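# Buckle a strap around a rolled mat with two arms

## Task

Fasten the strap's buckle so the strap is closed around the rolled-up mat.

## Robot and tools

ROBOT. Two six-joint arms, left_arm and right_arm, each with a two-finger parallel gripper. Joint order for every arm, in every row and every per-joint result list: shoulder pan, shoulder lift, elbow, wrist 1, wrist 2, wrist 3. Stated joint ranges in radians: elbow -3.142 to 3.142, all other joints -6.283 to 6.283. The true end of a joint may differ from the stated one by up to 0.010 rad. A target beyond the stated end by more than 0.010 rad, and further out than the joint's last reported angle, gets the call refused. A target beyond the real end is clipped there, and the result may say "joint sent to its limit". A block about 10 cm long juts from the wrist 3 axis toward the gripper's -y side and rotates with it.

FRAME. All hand positions, orientations and velocities are in the scene frame: origin at table height midway between the nominal bases, +z up, +x out across the table, left_arm on the +y side (camera left and right do not match these names). Calibrated bases: left_arm at (+0.035, +0.444, +0.013) m, quat_wxyz (+1.000, 0, 0, -0.026); right_arm at (-0.033, -0.388, +0.013) m, quat_wxyz (+1.000, 0, 0, -0.028). Reported hand poses can be off by a few centimetres, more at long reach. end_effector_position is the point midway between the finger pads; fingertips extend 17.5 mm further along the gripper's +z, which is the finger direction; the fingers close along the gripper's x axis.

ROW FORMAT. Every command row has 18 numbers, even when one arm is idle: left_arm's 6 joint targets (absolute angles in radians, as printed under Joint positions), then its gripper position, force_limit and speed; then the same 9 for right_arm. The three gripper numbers are each in [-1, 1]. position: +1 fully open (50 mm gap), about -0.65 pads touching, -1 to grip (closes until blocked). force_limit: about 20 N per pad at -1, 102 N at 0, 185 N at +1. speed: 20 mm/s at -1, 85 at 0, 150 at +1. Both start at +1. New force_limit or speed only takes effect together with a changed position (differ by at least 0.01). To leave a gripper alone, resend its previous three numbers; a 0 is itself a command. To hold a joint still, resend its "Joint targets" value.

TOOLS.
execute_actions(actions, cameras): actions is a list of actions; each action is a table of up to 15 rows, one per 1/30 s step; a short table repeats its last row to fill 15 steps. Images come back only with an empty actions list or when cameras names them (["all"] for all, [] for none).
move(target, speed, blend, stop_force, zero, blocking, cameras): target is one 18-number row or a list of up to 15 rows (absolute joint angles plus gripper numbers). All joints interpolate together, so hands travel on curves and nothing avoids obstacles. speed: rad/s for the joint with the farthest to go, 0.01 to 3.14, default 0.5, one value or one per target. blend: rad, corner rounding between listed targets; 0 (default) stops at each. stop_force: 3 to 120 N, shared by both arms; an arm halts when its wrist sensor feels that much push opposing its motion relative to its zero. Use a slow speed with it, omit it when backing off something you press on, and keep finger numbers identical across a list. zero (with stop_force only, default true) re-zeroes moving arms first. blocking=false returns after about 0.5 s while the move continues; a new move replaces it; not allowed with stop_force. The result ends with a "move:" line: done, off_target, moving, held or fault, plus limits=held if steps were withheld.
wait(seconds 0 to 10): lets time pass holding last commands.
stop(): brakes a running move; fingers keep moving.
zoom_image(camera, region [x0,y0,x1,y1] pixels, at most 504x504): enlarges part of the newest image of cam_high, cam_low, cam_front, cam_over, cam_left_wrist or cam_right_wrist (all 896x504).
zero_wrist_force(arm): subtracts the current wrist reading from later ones.
finished_scene(scene): ends the current scene, given its number; irreversible; the goal must hold with the robot not touching it.

RESULTS. Joint positions, velocities, targets and torques per arm (rad, rad/s, N m; positive torque toward larger angle; torques include arm weight). Wrist force/torque in the hand's own axes, plus a peak line. object_status: 0 moving, 1 blocked while opening, 2 blocked while closing (a grip), 3 reached the commanded opening or pads met (likely nothing held). Opening in mm is about (250 - position_measured) x 0.202. "joint command not followed" means the clearance check between the arms altered targets. Motion lags commands by about 0.09 s or 0.17 to 0.22 s, and fast motions may overshoot.

CAUTIONS. Arms are stiff: pressing even slightly past a firm contact can trigger a fault. Contact torque at joint limits (135 N m for the three big joints, 25.2 N m for the wrists) or an outside force near 150 N (plus or minus 25) freezes that arm for 10 s; release the grip first if it pins the arm. Any squeeze or collision between the two arms, including one gripper closing on the other's fingers, can end the scene in failure. Avoid slamming into the table or heavy things, dropping parts, releasing moving parts, and letting anything leave the table. Loose objects may get occasional nudges. Keeping loads up or arms outstretched heats motors; at 85 °C an arm brakes for 30 to 60 s (MOTOR HOT appears from 70 °C). Per step, joint targets stay within 0.651 rad of measured angles and gripper speed is capped at 4 m/s.

Each tool is called after "Request:" as a command line: name --argument value for each argument, lists and objects as JSON in quotes; but a table of rows of numbers goes row by row, as --pt "numbers of a row", without its own name.

## Session

Request:
execute_actions --actions '[]'

Scene clock: 0.00 s.
left_arm: end_effector_position=(+0.8428, +0.2902, +0.1138) position_measured=3 object_status=3 end_effector_quat_wxyz=(+0.025, +0.985, +0.112, +0.126) | right_arm: end_effector_position=(+0.5677, -0.4365, +0.3374) position_measured=3 object_status=3 end_effector_quat_wxyz=(+0.049, +0.980, -0.079, +0.176)
Joint positions: left_arm=[-0.322 -0.834 1.227 -2.21 -1.497 0.98] | right_arm=[3.428 -1.6 -1.673 -1.127 1.371 1.929]
Joint velocities: within noise
Joint torques (N m): no reading
Motor temperatures (°C): left_arm=[29 37 36 34 39 35] | right_arm=[44 40 26 30 49 43]
Wrist force (N): no reading
Wrist torque (N m): no reading
Wrist force, peak (N): no reading
Joint targets: left_arm=[-0.322 -0.834 1.227 -2.210 -1.497 0.980] | right_arm=[3.428 -1.600 -1.673 -1.127 1.371 1.929]
Tool commands: left_gripper/position=+1.0 left_gripper/force_limit=+1.0 left_gripper/speed=+1.0 right_gripper/position=+1.0 right_gripper/force_limit=+1.0 right_gripper/speed=+1.0

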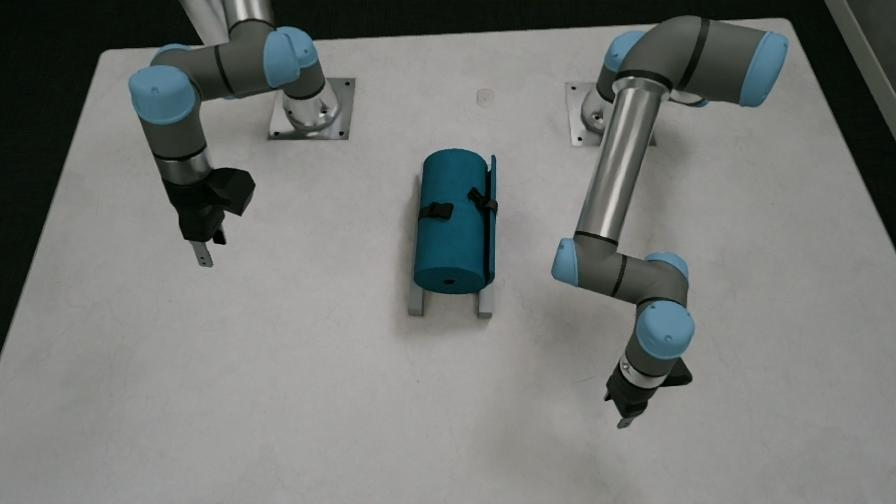

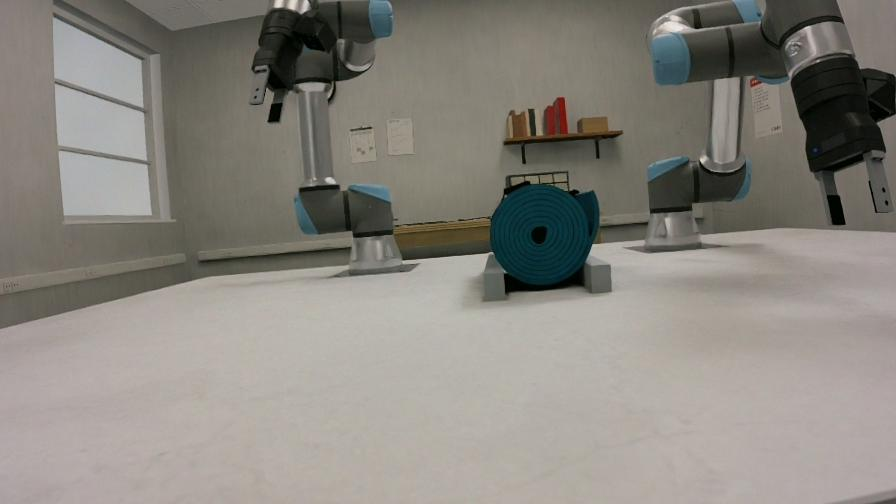

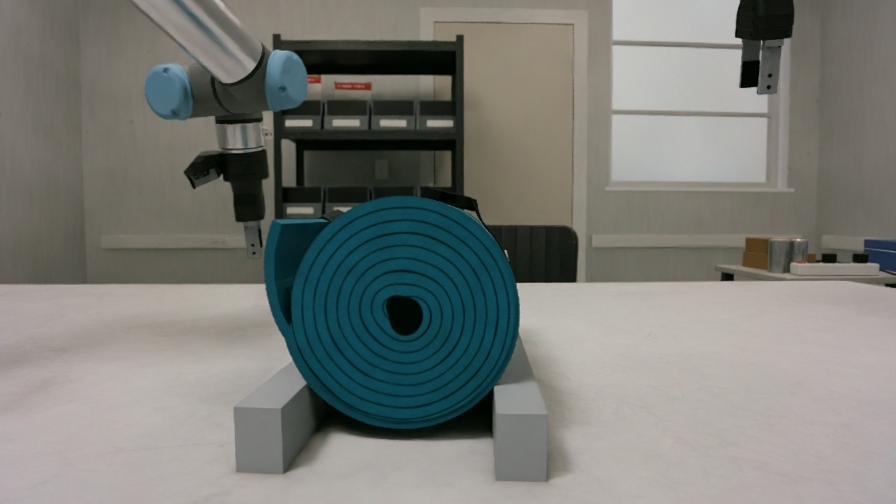

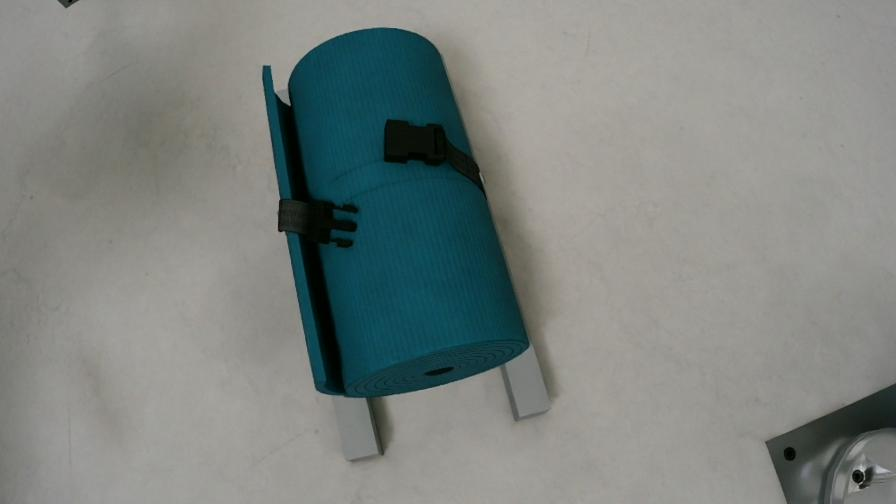

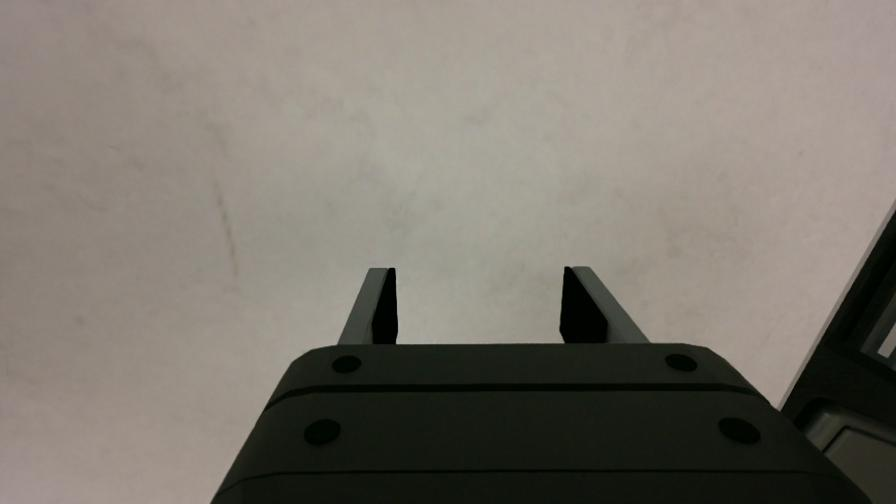

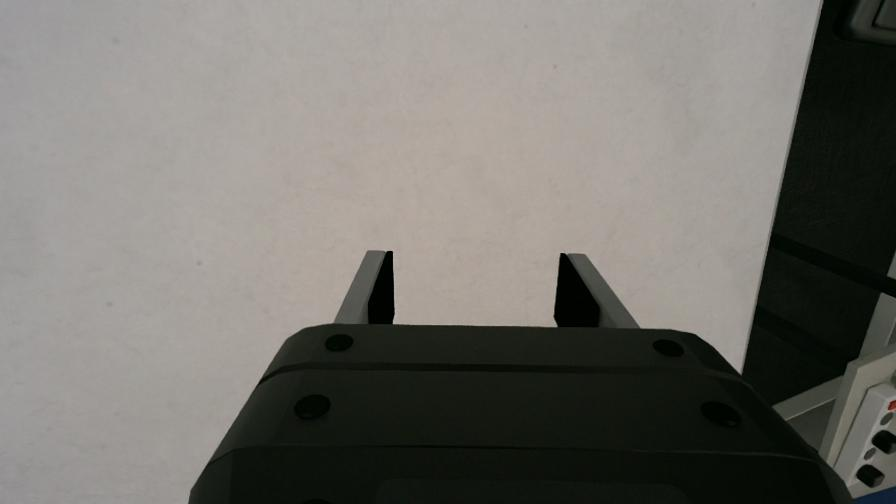

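Request:
zoom_image --camera "cam_over" --region '[250, 80, 510, 280]'

Request:
zoom_image --camera "cam_front" --region '[220, 160, 580, 460]'

Request:
zoom_image --camera "cam_high" --region '[380, 130, 540, 330]'

Request:
zoom_image --camera "cam_low" --region '[450, 160, 650, 310]'

Scaled by 1.938.

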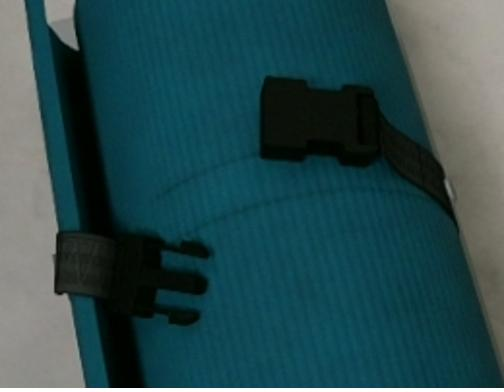

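Scaled by 1.400.

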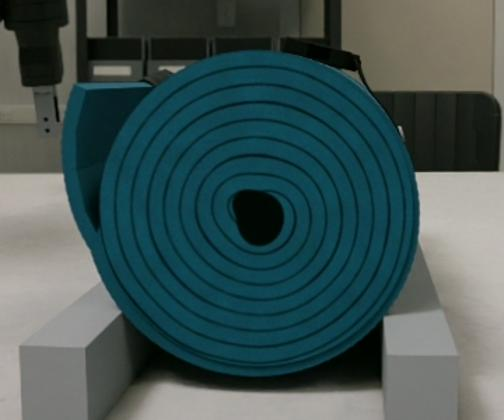

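Scaled by 2.520.

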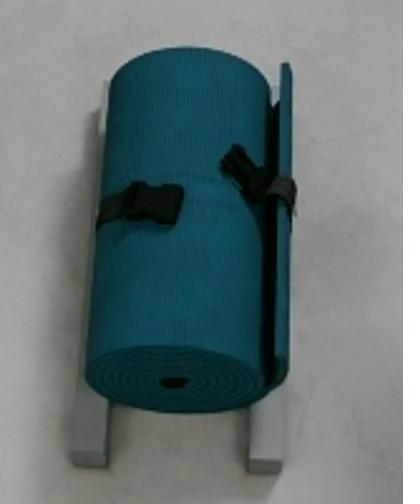

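Scaled by 2.520.

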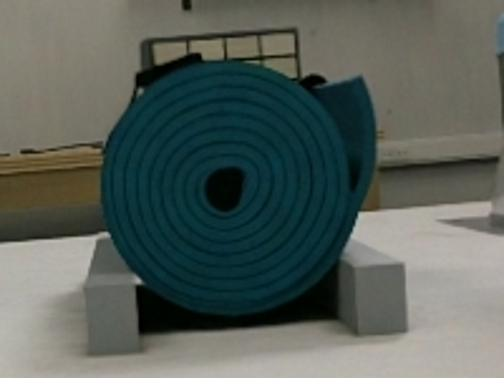

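Request:
move --target '[-1.0569,-1.4829,1.4315,-1.5194,-1.5708,0.4622,1,1,1,3.908,-1.4577,-1.6296,-1.6251,1.5708,-0.8607,1,1,1]' --speed 1.0 --cameras '["all"]'

Scene clock: 147.37 s.
left_arm: end_effector_position=(+0.3902, +0.0298, +0.3596) position_measured=3 object_status=3 end_effector_quat_wxyz=(+0.000, +1.000, +0.000, +0.000) | right_arm: end_effector_position=(+0.3898, -0.1999, +0.3598) position_measured=3 object_status=3 end_effector_quat_wxyz=(+0.000, +0.000, +1.000, +0.000)
Joint positions: left_arm=[-1.057 -1.483 1.432 -1.519 -1.571 0.462] | right_arm=[3.908 -1.458 -1.63 -1.625 1.571 -0.861]
Joint torques (N m): left_arm=[7.53 -25.06 -32.04 -5.25 1.66 2.5] | right_arm=[-6.54 9.34 26.59 4.13 -2.7 -0.83]
Wrist force (N): left_arm=[-0.3 0.4 0.2] | right_arm=[0.2 0.3 -0.1]
Wrist torque (N m): left_arm=[0.08 0.03 0.01] | right_arm=[0.07 -0.12 0.13]
Wrist force, peak (N): left_arm=[0.9 -1.7 1.2] | right_arm=[0.7 1.1 -0.4]
Joint targets: left_arm=[-1.057 -1.483 1.432 -1.519 -1.571 0.462] | right_arm=[3.908 -1.458 -1.630 -1.625 1.571 -0.861]
move: done

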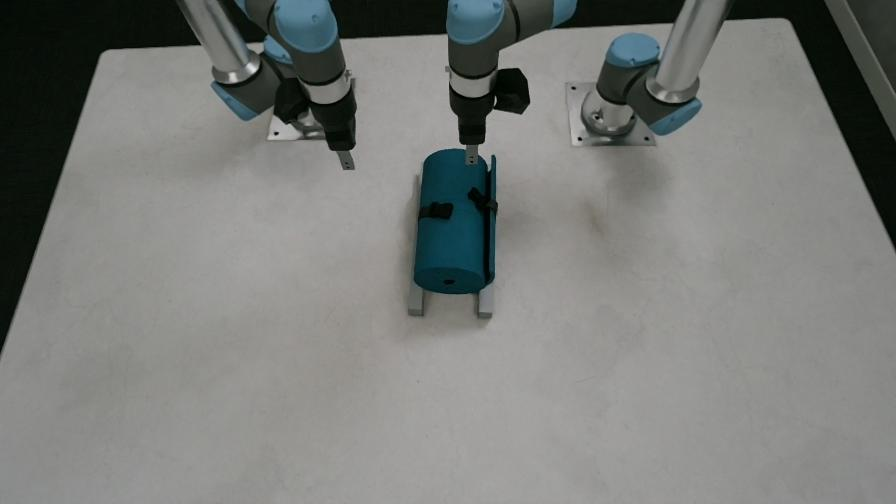

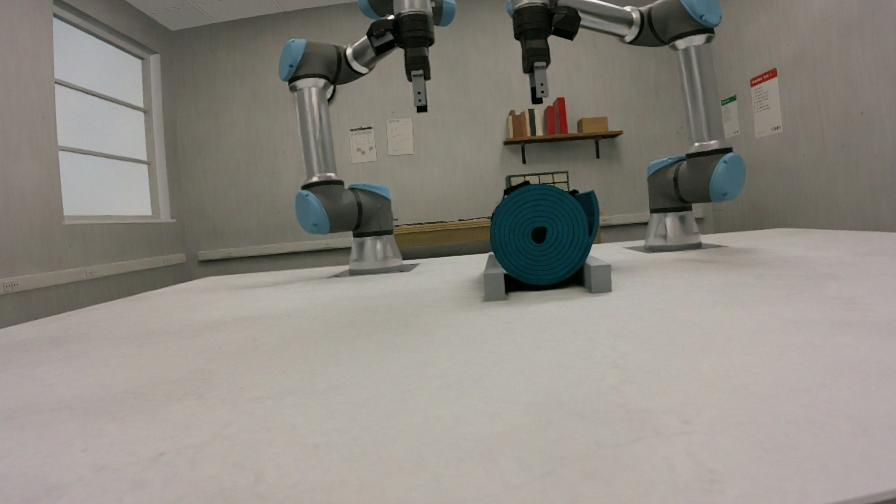

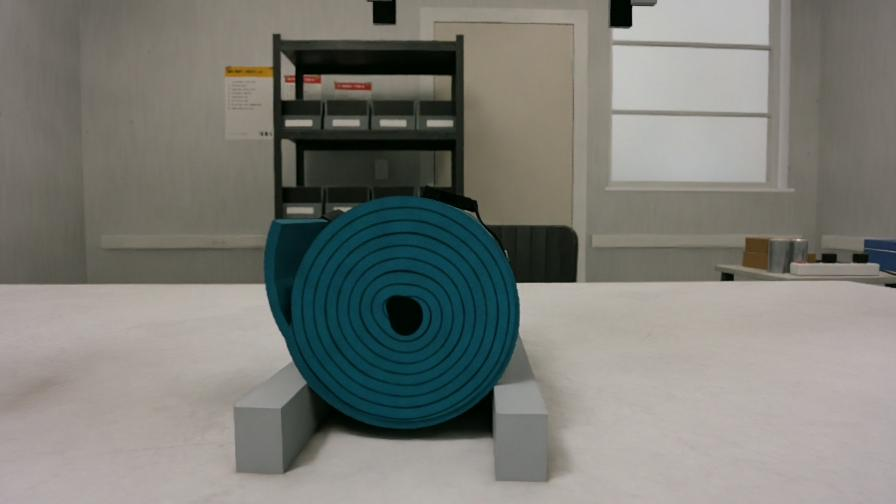

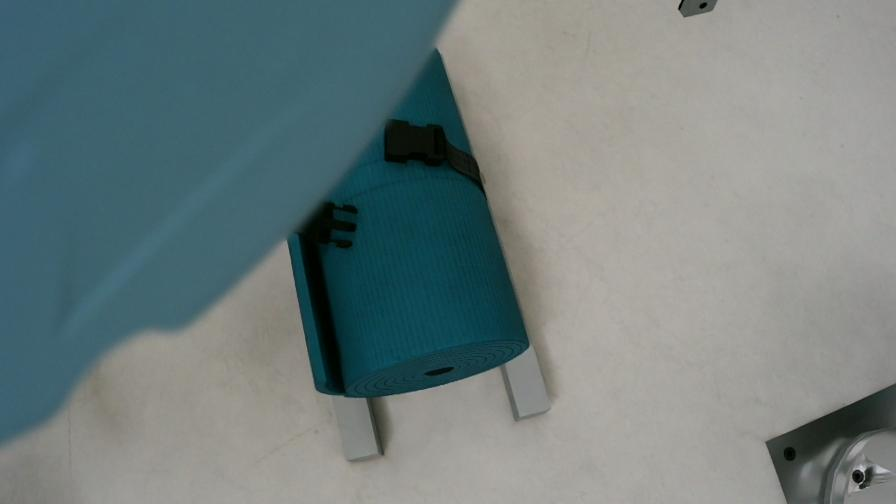

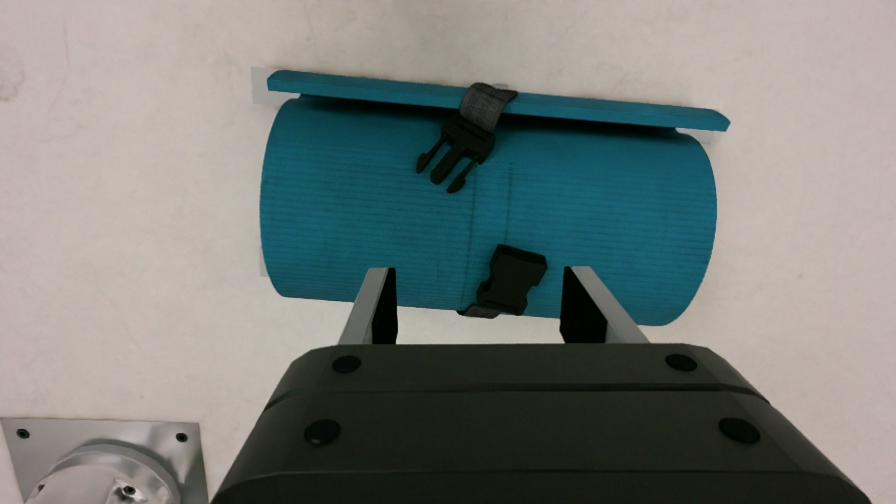

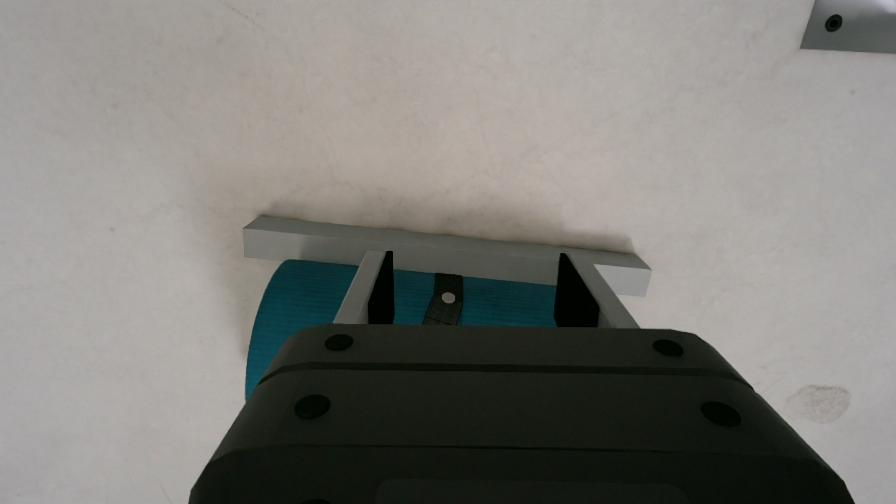

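Request:
zoom_image --camera "cam_left_wrist" --region '[380, 60, 600, 330]'

Request:
zoom_image --camera "cam_right_wrist" --region '[230, 200, 660, 340]'

Request:
zoom_image --camera "cam_front" --region '[250, 180, 550, 350]'

Scaled by 1.867.

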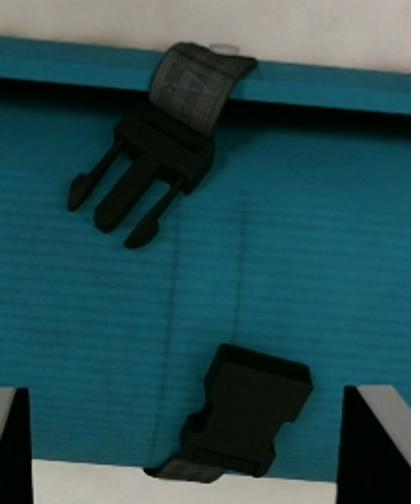

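Scaled by 1.172.

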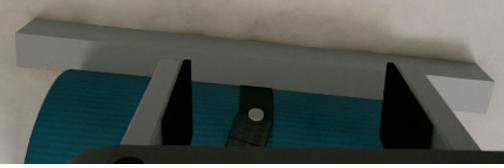

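Scaled by 1.680.

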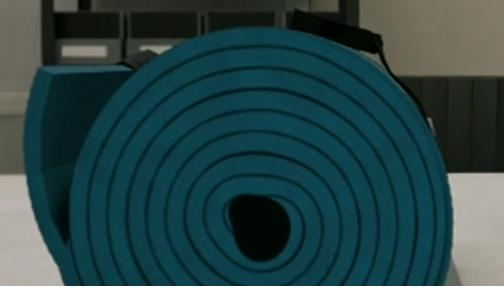

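Request:
move --target '[-0.6113,-1.5052,1.9984,-2.2507,-2.2476,1.2780,1,1,1,3.9749,-1.5284,-1.9990,-0.7809,1.7399,-0.3749,1,1,1]' --speed 0.8 --cameras '["all"]'

Scene clock: 265.67 s.
left_arm: end_effector_position=(+0.4184, +0.1075, +0.2337) position_measured=3 object_status=3 end_effector_quat_wxyz=(+0.334, +0.917, -0.203, -0.074) | right_arm: end_effector_position=(+0.4128, -0.0750, +0.2565) position_measured=3 object_status=3 end_effector_quat_wxyz=(+0.041, +0.186, +0.958, +0.212)
Joint positions: left_arm=[-0.611 -1.505 1.998 -2.25 -2.247 1.278] | right_arm=[3.975 -1.529 -1.999 -0.781 1.74 -0.375]
Joint torques (N m): left_arm=[5.81 -25.07 -17.93 -4.42 -2.94 1.53] | right_arm=[-7.36 31.18 26.18 5.6 -2.4 0.72]
Wrist force (N): left_arm=[-0.3 -1.6 1.2] | right_arm=[-0.4 0.3 -0.1]
Wrist torque (N m): left_arm=[-0.21 0.13 -0.09] | right_arm=[0.02 0.07 -0.05]
Wrist force, peak (N): left_arm=[-1.3 -3.7 0.8] | right_arm=[0.5 -0.9 -1.5]
Joint targets: left_arm=[-0.611 -1.505 1.998 -2.251 -2.248 1.278] | right_arm=[3.975 -1.528 -1.999 -0.781 1.740 -0.375]
move: done

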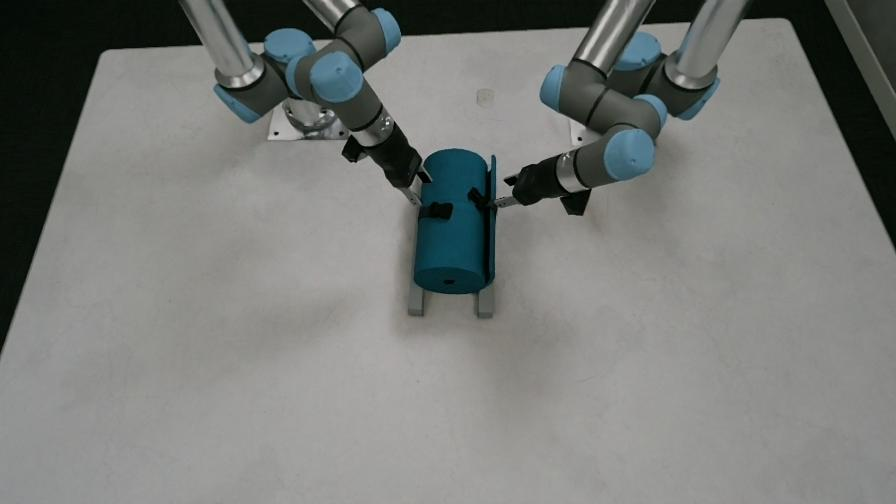

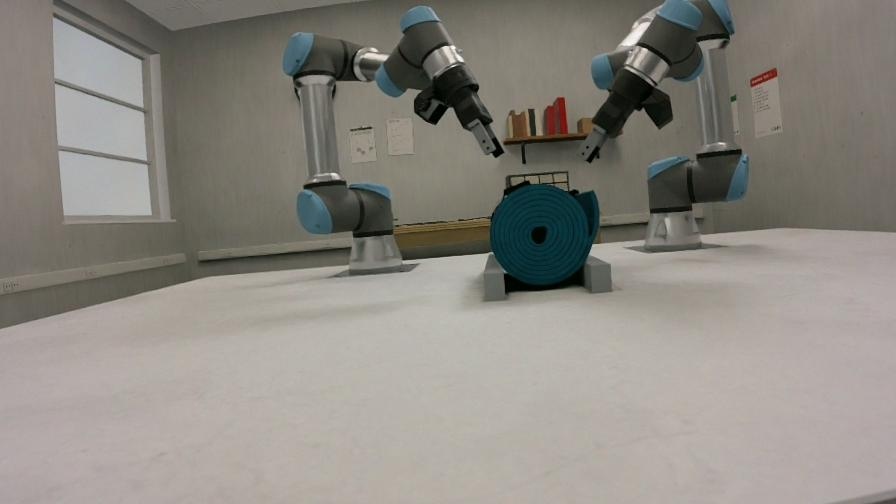

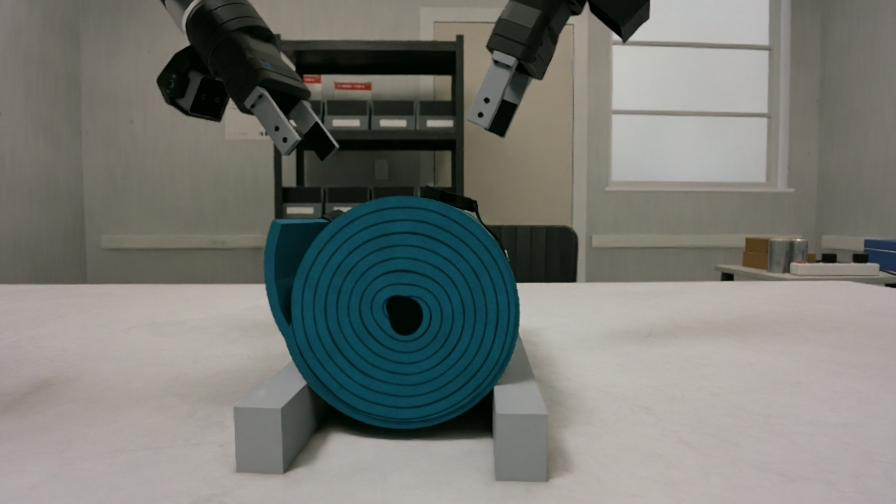

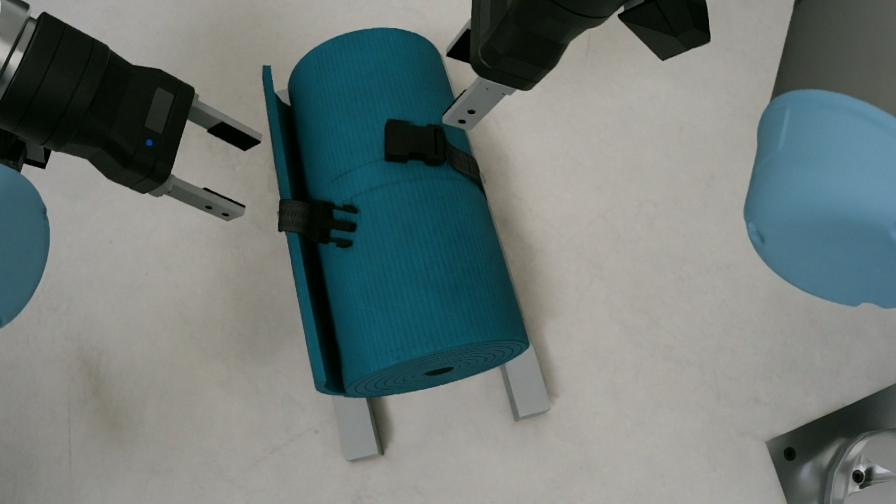

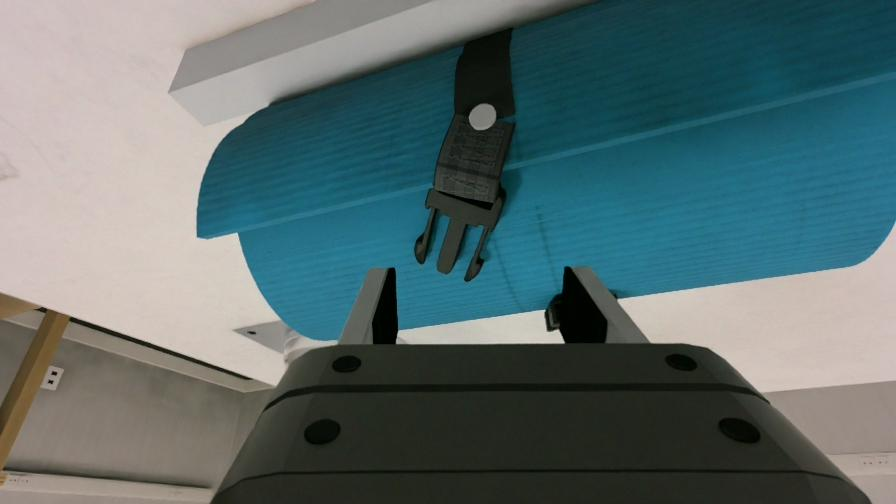

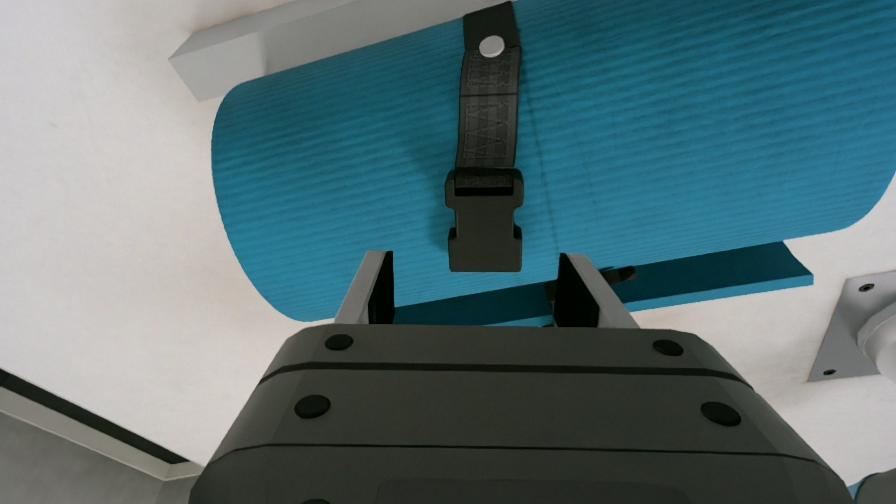

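Request:
zoom_image --camera "cam_left_wrist" --region '[340, 60, 640, 350]'

Request:
zoom_image --camera "cam_right_wrist" --region '[360, 20, 660, 340]'

Request:
zoom_image --camera "cam_over" --region '[240, 90, 500, 270]'

Scaled by 1.680.

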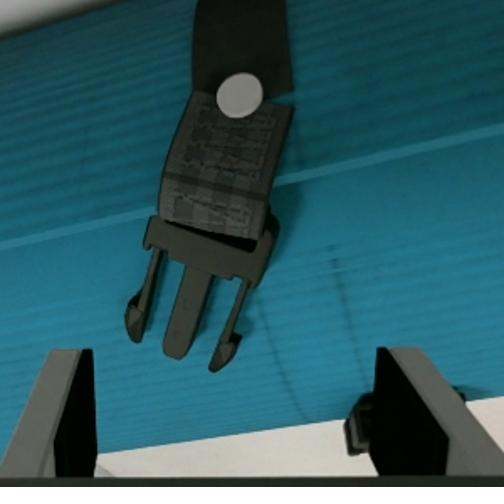

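Scaled by 1.575.

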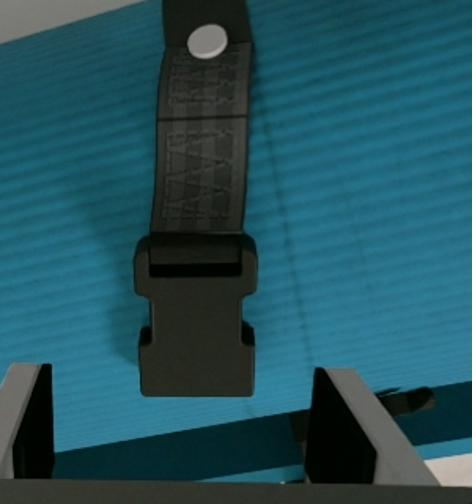

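Scaled by 1.938.

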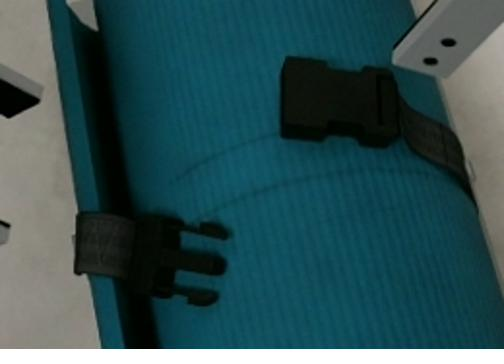

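Request:
move --target '[-0.59492,-1.35542,1.91913,-2.11815,-2.35615,1.5939,1,1,1,3.91778,-1.60425,-2.29341,-0.08572,1.89452,-0.34216,1,1,1]' --speed 0.5 --cameras '["cam_left_wrist","cam_right_wrist","cam_front","cam_over"]'

Scene clock: 392.83 s.
left_arm: end_effector_position=(+0.4194, +0.0910, +0.1960) position_measured=3 object_status=3 end_effector_quat_wxyz=(+0.362, +0.874, -0.301, -0.125) | right_arm: end_effector_position=(+0.4045, -0.0718, +0.2140) position_measured=3 object_status=3 end_effector_quat_wxyz=(+0.073, +0.177, +0.907, +0.375)
Joint positions: left_arm=[-0.595 -1.355 1.919 -2.118 -2.356 1.594] | right_arm=[3.918 -1.604 -2.293 -0.086 1.895 -0.342]
Joint torques (N m): left_arm=[-1.03 -42.89 -14.59 -5.33 -0.01 -1.63] | right_arm=[6.17 30.6 24.09 5.21 -2.21 -0.91]
Wrist force (N): left_arm=[-0.4 -1.6 1.0] | right_arm=[-1.1 0.1 0.4]
Wrist torque (N m): left_arm=[-0.22 0.14 -0.11] | right_arm=[-0.02 0.26 -0.30]
Wrist force, peak (N): left_arm=[-0.1 -1.9 1.6] | right_arm=[-1.0 -1.0 0.2]
Joint targets: left_arm=[-0.595 -1.355 1.919 -2.118 -2.356 1.594] | right_arm=[3.918 -1.604 -2.293 -0.086 1.895 -0.342]
move: done
Images, in order (width x height): cam_front 896x504, cam_over 896x504, cam_left_wrist 896x504, cam_right_wrist 896x504.

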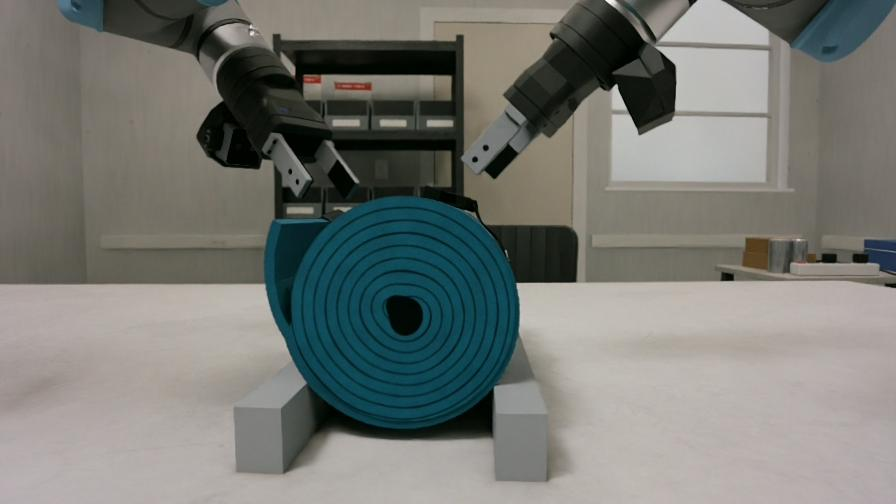

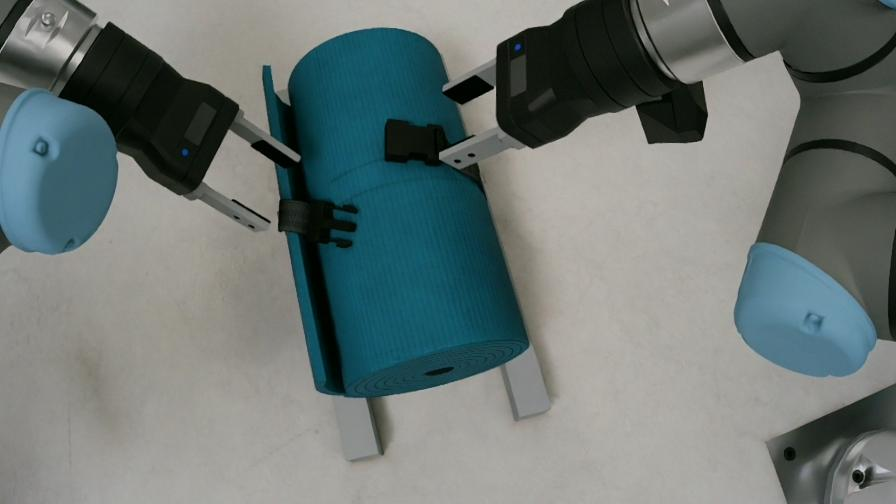

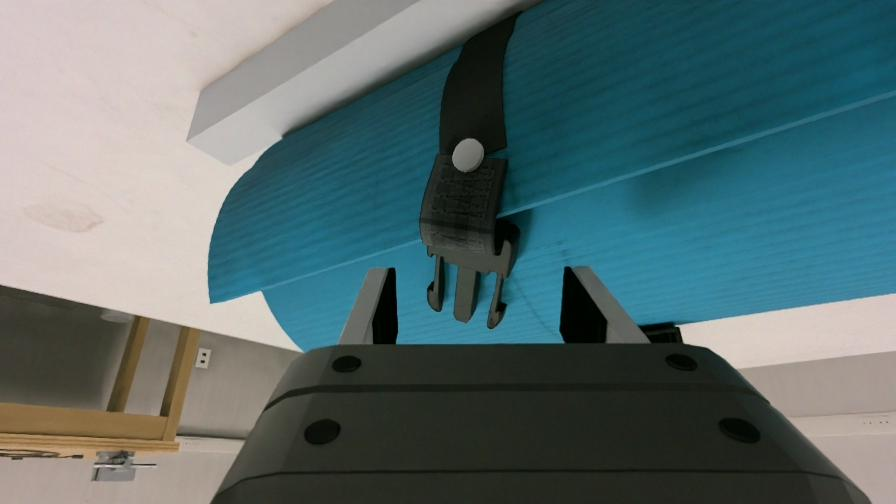

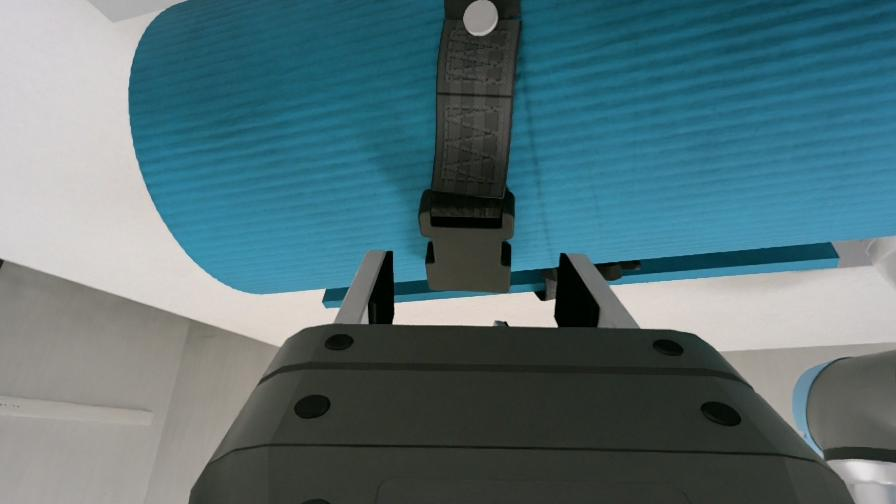

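Request:
move --target '[-0.65427,-1.31723,1.98359,-2.28010,-2.35533,1.51005,1,1,1,3.94757,-1.72255,-2.28079,0.02715,1.87457,-0.3189,1,1,1]' --speed 0.1 --stop_force 6 --cameras '["cam_left_wrist","cam_right_wrist","cam_front","cam_over"]'

Scene clock: 429.17 s.
left_arm: end_effector_position=(+0.4027, +0.0693, +0.1685) position_measured=3 object_status=3 end_effector_quat_wxyz=(+0.362, +0.874, -0.301, -0.125) | right_arm: end_effector_position=(+0.4133, -0.0504, +0.1856) position_measured=3 object_status=3 end_effector_quat_wxyz=(+0.073, +0.177, +0.907, +0.376)
Joint positions: left_arm=[-0.648 -1.321 1.976 -2.262 -2.355 1.519] | right_arm=[3.944 -1.708 -2.282 0.013 1.877 -0.322]
Joint torques (N m): left_arm=[7.51 -40.56 -20.7 -4.9 -3.19 -2.31] | right_arm=[-6.39 11.89 7.22 4.68 3.08 -1.24]
Wrist force (N): left_arm=[-0.7 -0.8 -4.8] | right_arm=[-1.3 0.5 -3.9]
Wrist torque (N m): left_arm=[-0.15 0.31 -0.20] | right_arm=[0.01 0.34 -0.30]
Wrist force, peak (N): left_arm=[0.0 -2.3 -24.1] | right_arm=[-0.5 -2.5 -24.3]
Joint targets: left_arm=[-0.648 -1.321 1.977 -2.262 -2.355 1.519] | right_arm=[3.944 -1.708 -2.282 0.013 1.877 -0.322]
move: contact (left_arm, right_arm); left_arm: the wrist 1 is farthest, 0.018 rad from its target; right_arm: the shoulder lift is farthest, 0.015 rad from its target
Images, in order (width x height): cam_front 896x504, cam_over 896x504, cam_left_wrist 896x504, cam_right_wrist 896x504.

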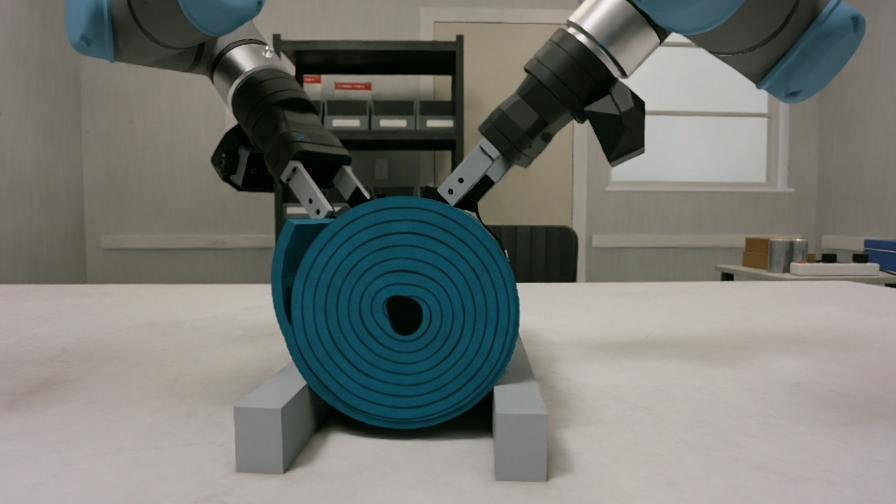

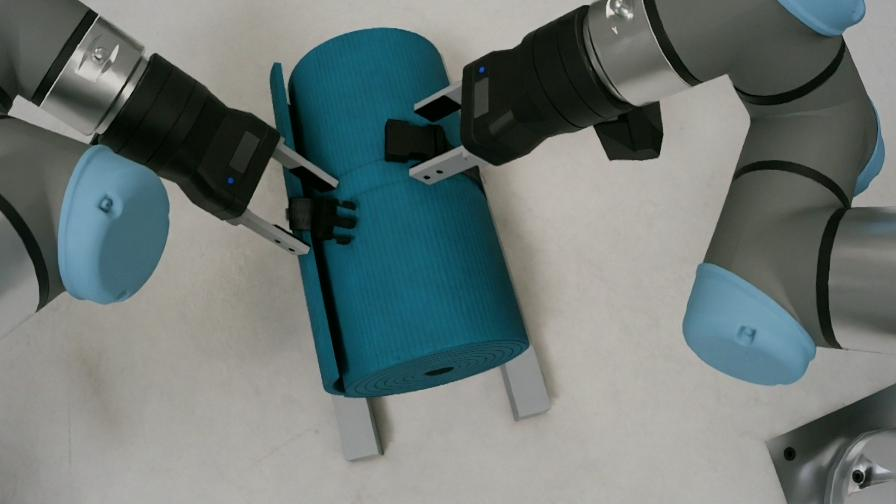

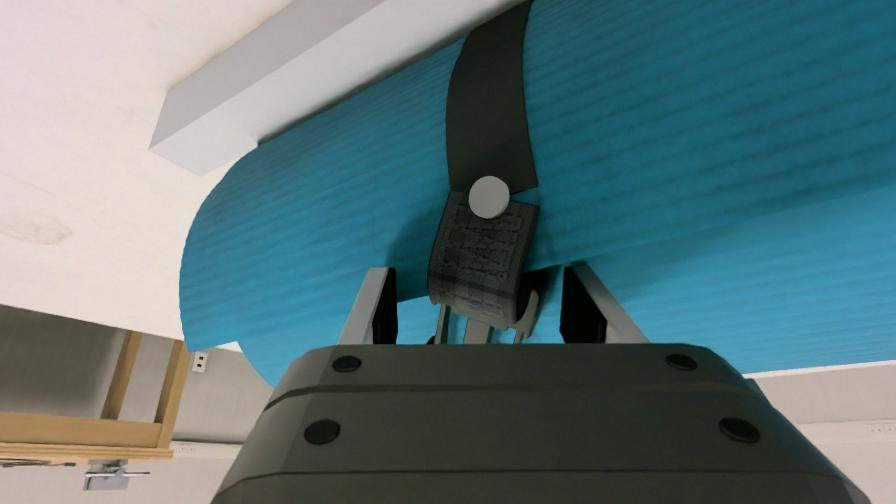

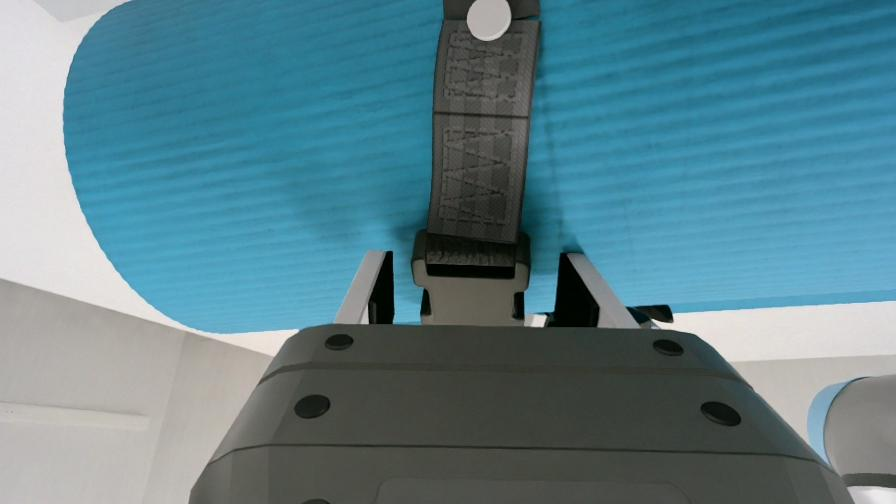

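Request:
move --pt "-0.59492 -1.35542 1.91913 -2.11815 -2.35615 1.5939 1 1 1 3.944 -1.708 -2.282 0.013 1.877 -0.322 -1 -0.4 -1" --pt "-0.65308 -1.44319 2.16371 -2.64399 -2.26834 1.05053 1 1 1 3.944 -1.708 -2.282 0.013 1.877 -0.322 -1 -0.4 -1" --speed '[0.15,0.4]' --blend '[0.05,0]' --cameras '["cam_left_wrist","cam_right_wrist","cam_front","cam_over"]'

Scene clock: 553.90 s.
left_arm: end_effector_position=(+0.4029, +0.0872, +0.1861) position_measured=3 object_status=3 end_effector_quat_wxyz=(+0.370, +0.916, -0.145, -0.059) | right_arm: end_effector_position=(+0.4133, -0.0502, +0.1856) position_measured=87 object_status=2 end_effector_quat_wxyz=(+0.073, +0.176, +0.907, +0.376)
Joint positions: left_arm=[-0.653 -1.443 2.164 -2.644 -2.268 1.051] | right_arm=[3.944 -1.708 -2.282 0.013 1.877 -0.322]
Joint torques (N m): left_arm=[9.63 -20.11 -22.91 -4.02 -3.06 -0.65] | right_arm=[6.61 15.7 24.55 2.43 -2.15 -1.07]
Wrist force (N): left_arm=[-0.3 -1.6 1.0] | right_arm=[-0.8 0.0 0.2]
Wrist torque (N m): left_arm=[-0.21 0.13 -0.23] | right_arm=[-0.02 0.21 -0.28]
Wrist force, peak (N): left_arm=[-0.8 -0.8 -5.2] | right_arm=[-1.4 0.7 -4.5]
Joint targets: left_arm=[-0.653 -1.443 2.164 -2.644 -2.268 1.051] | right_arm=[3.944 -1.708 -2.282 0.013 1.877 -0.322]
move: done; blend cut to 0 rad at target 1
Images, in order (width x height): cam_front 896x504, cam_over 896x504, cam_left_wrist 896x504, cam_right_wrist 896x504.

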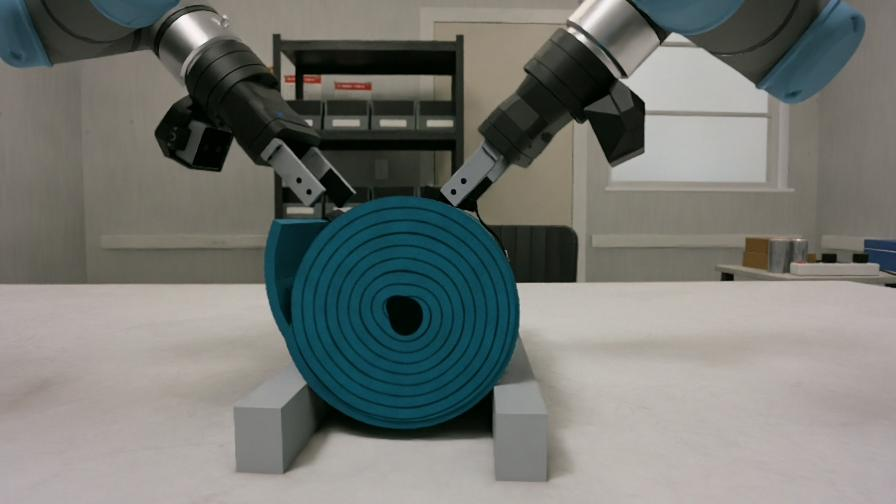

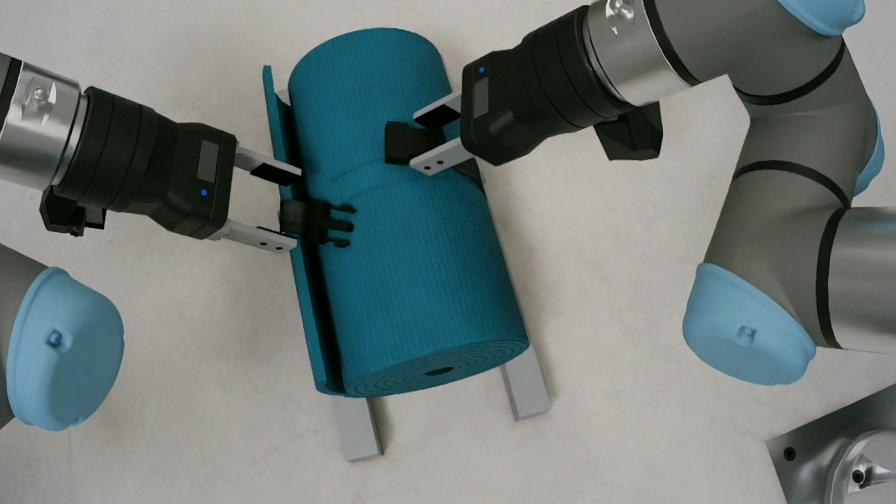

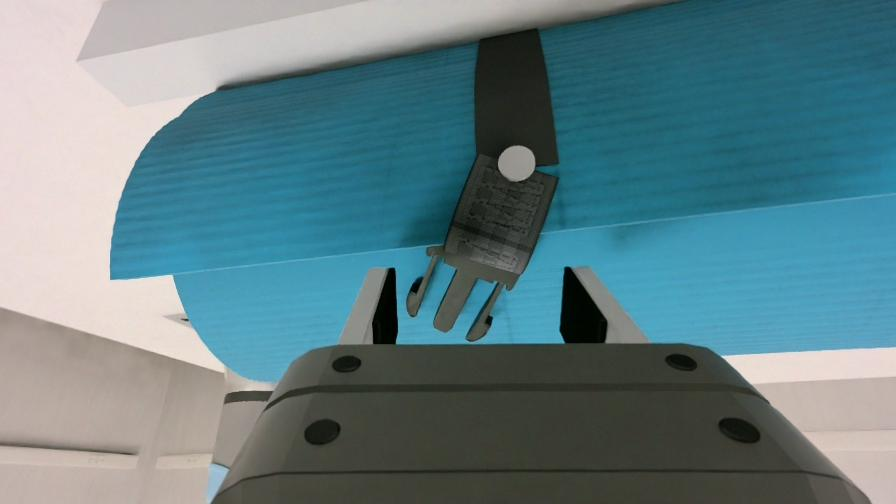

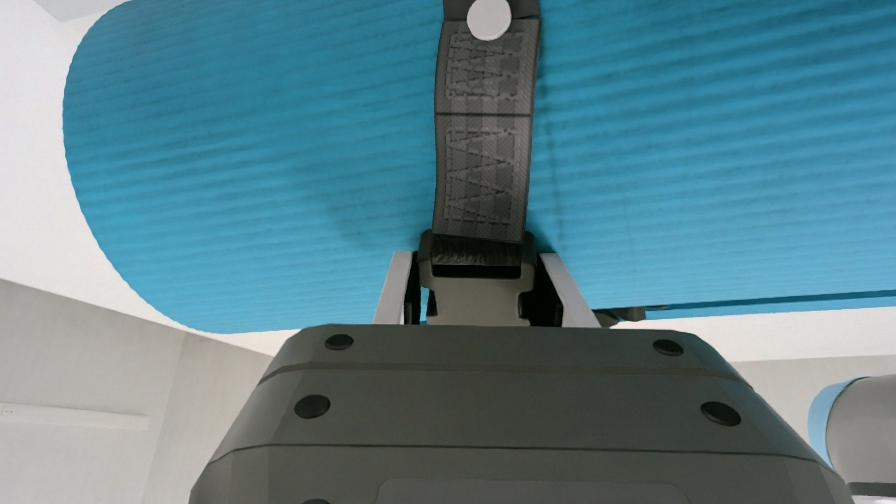

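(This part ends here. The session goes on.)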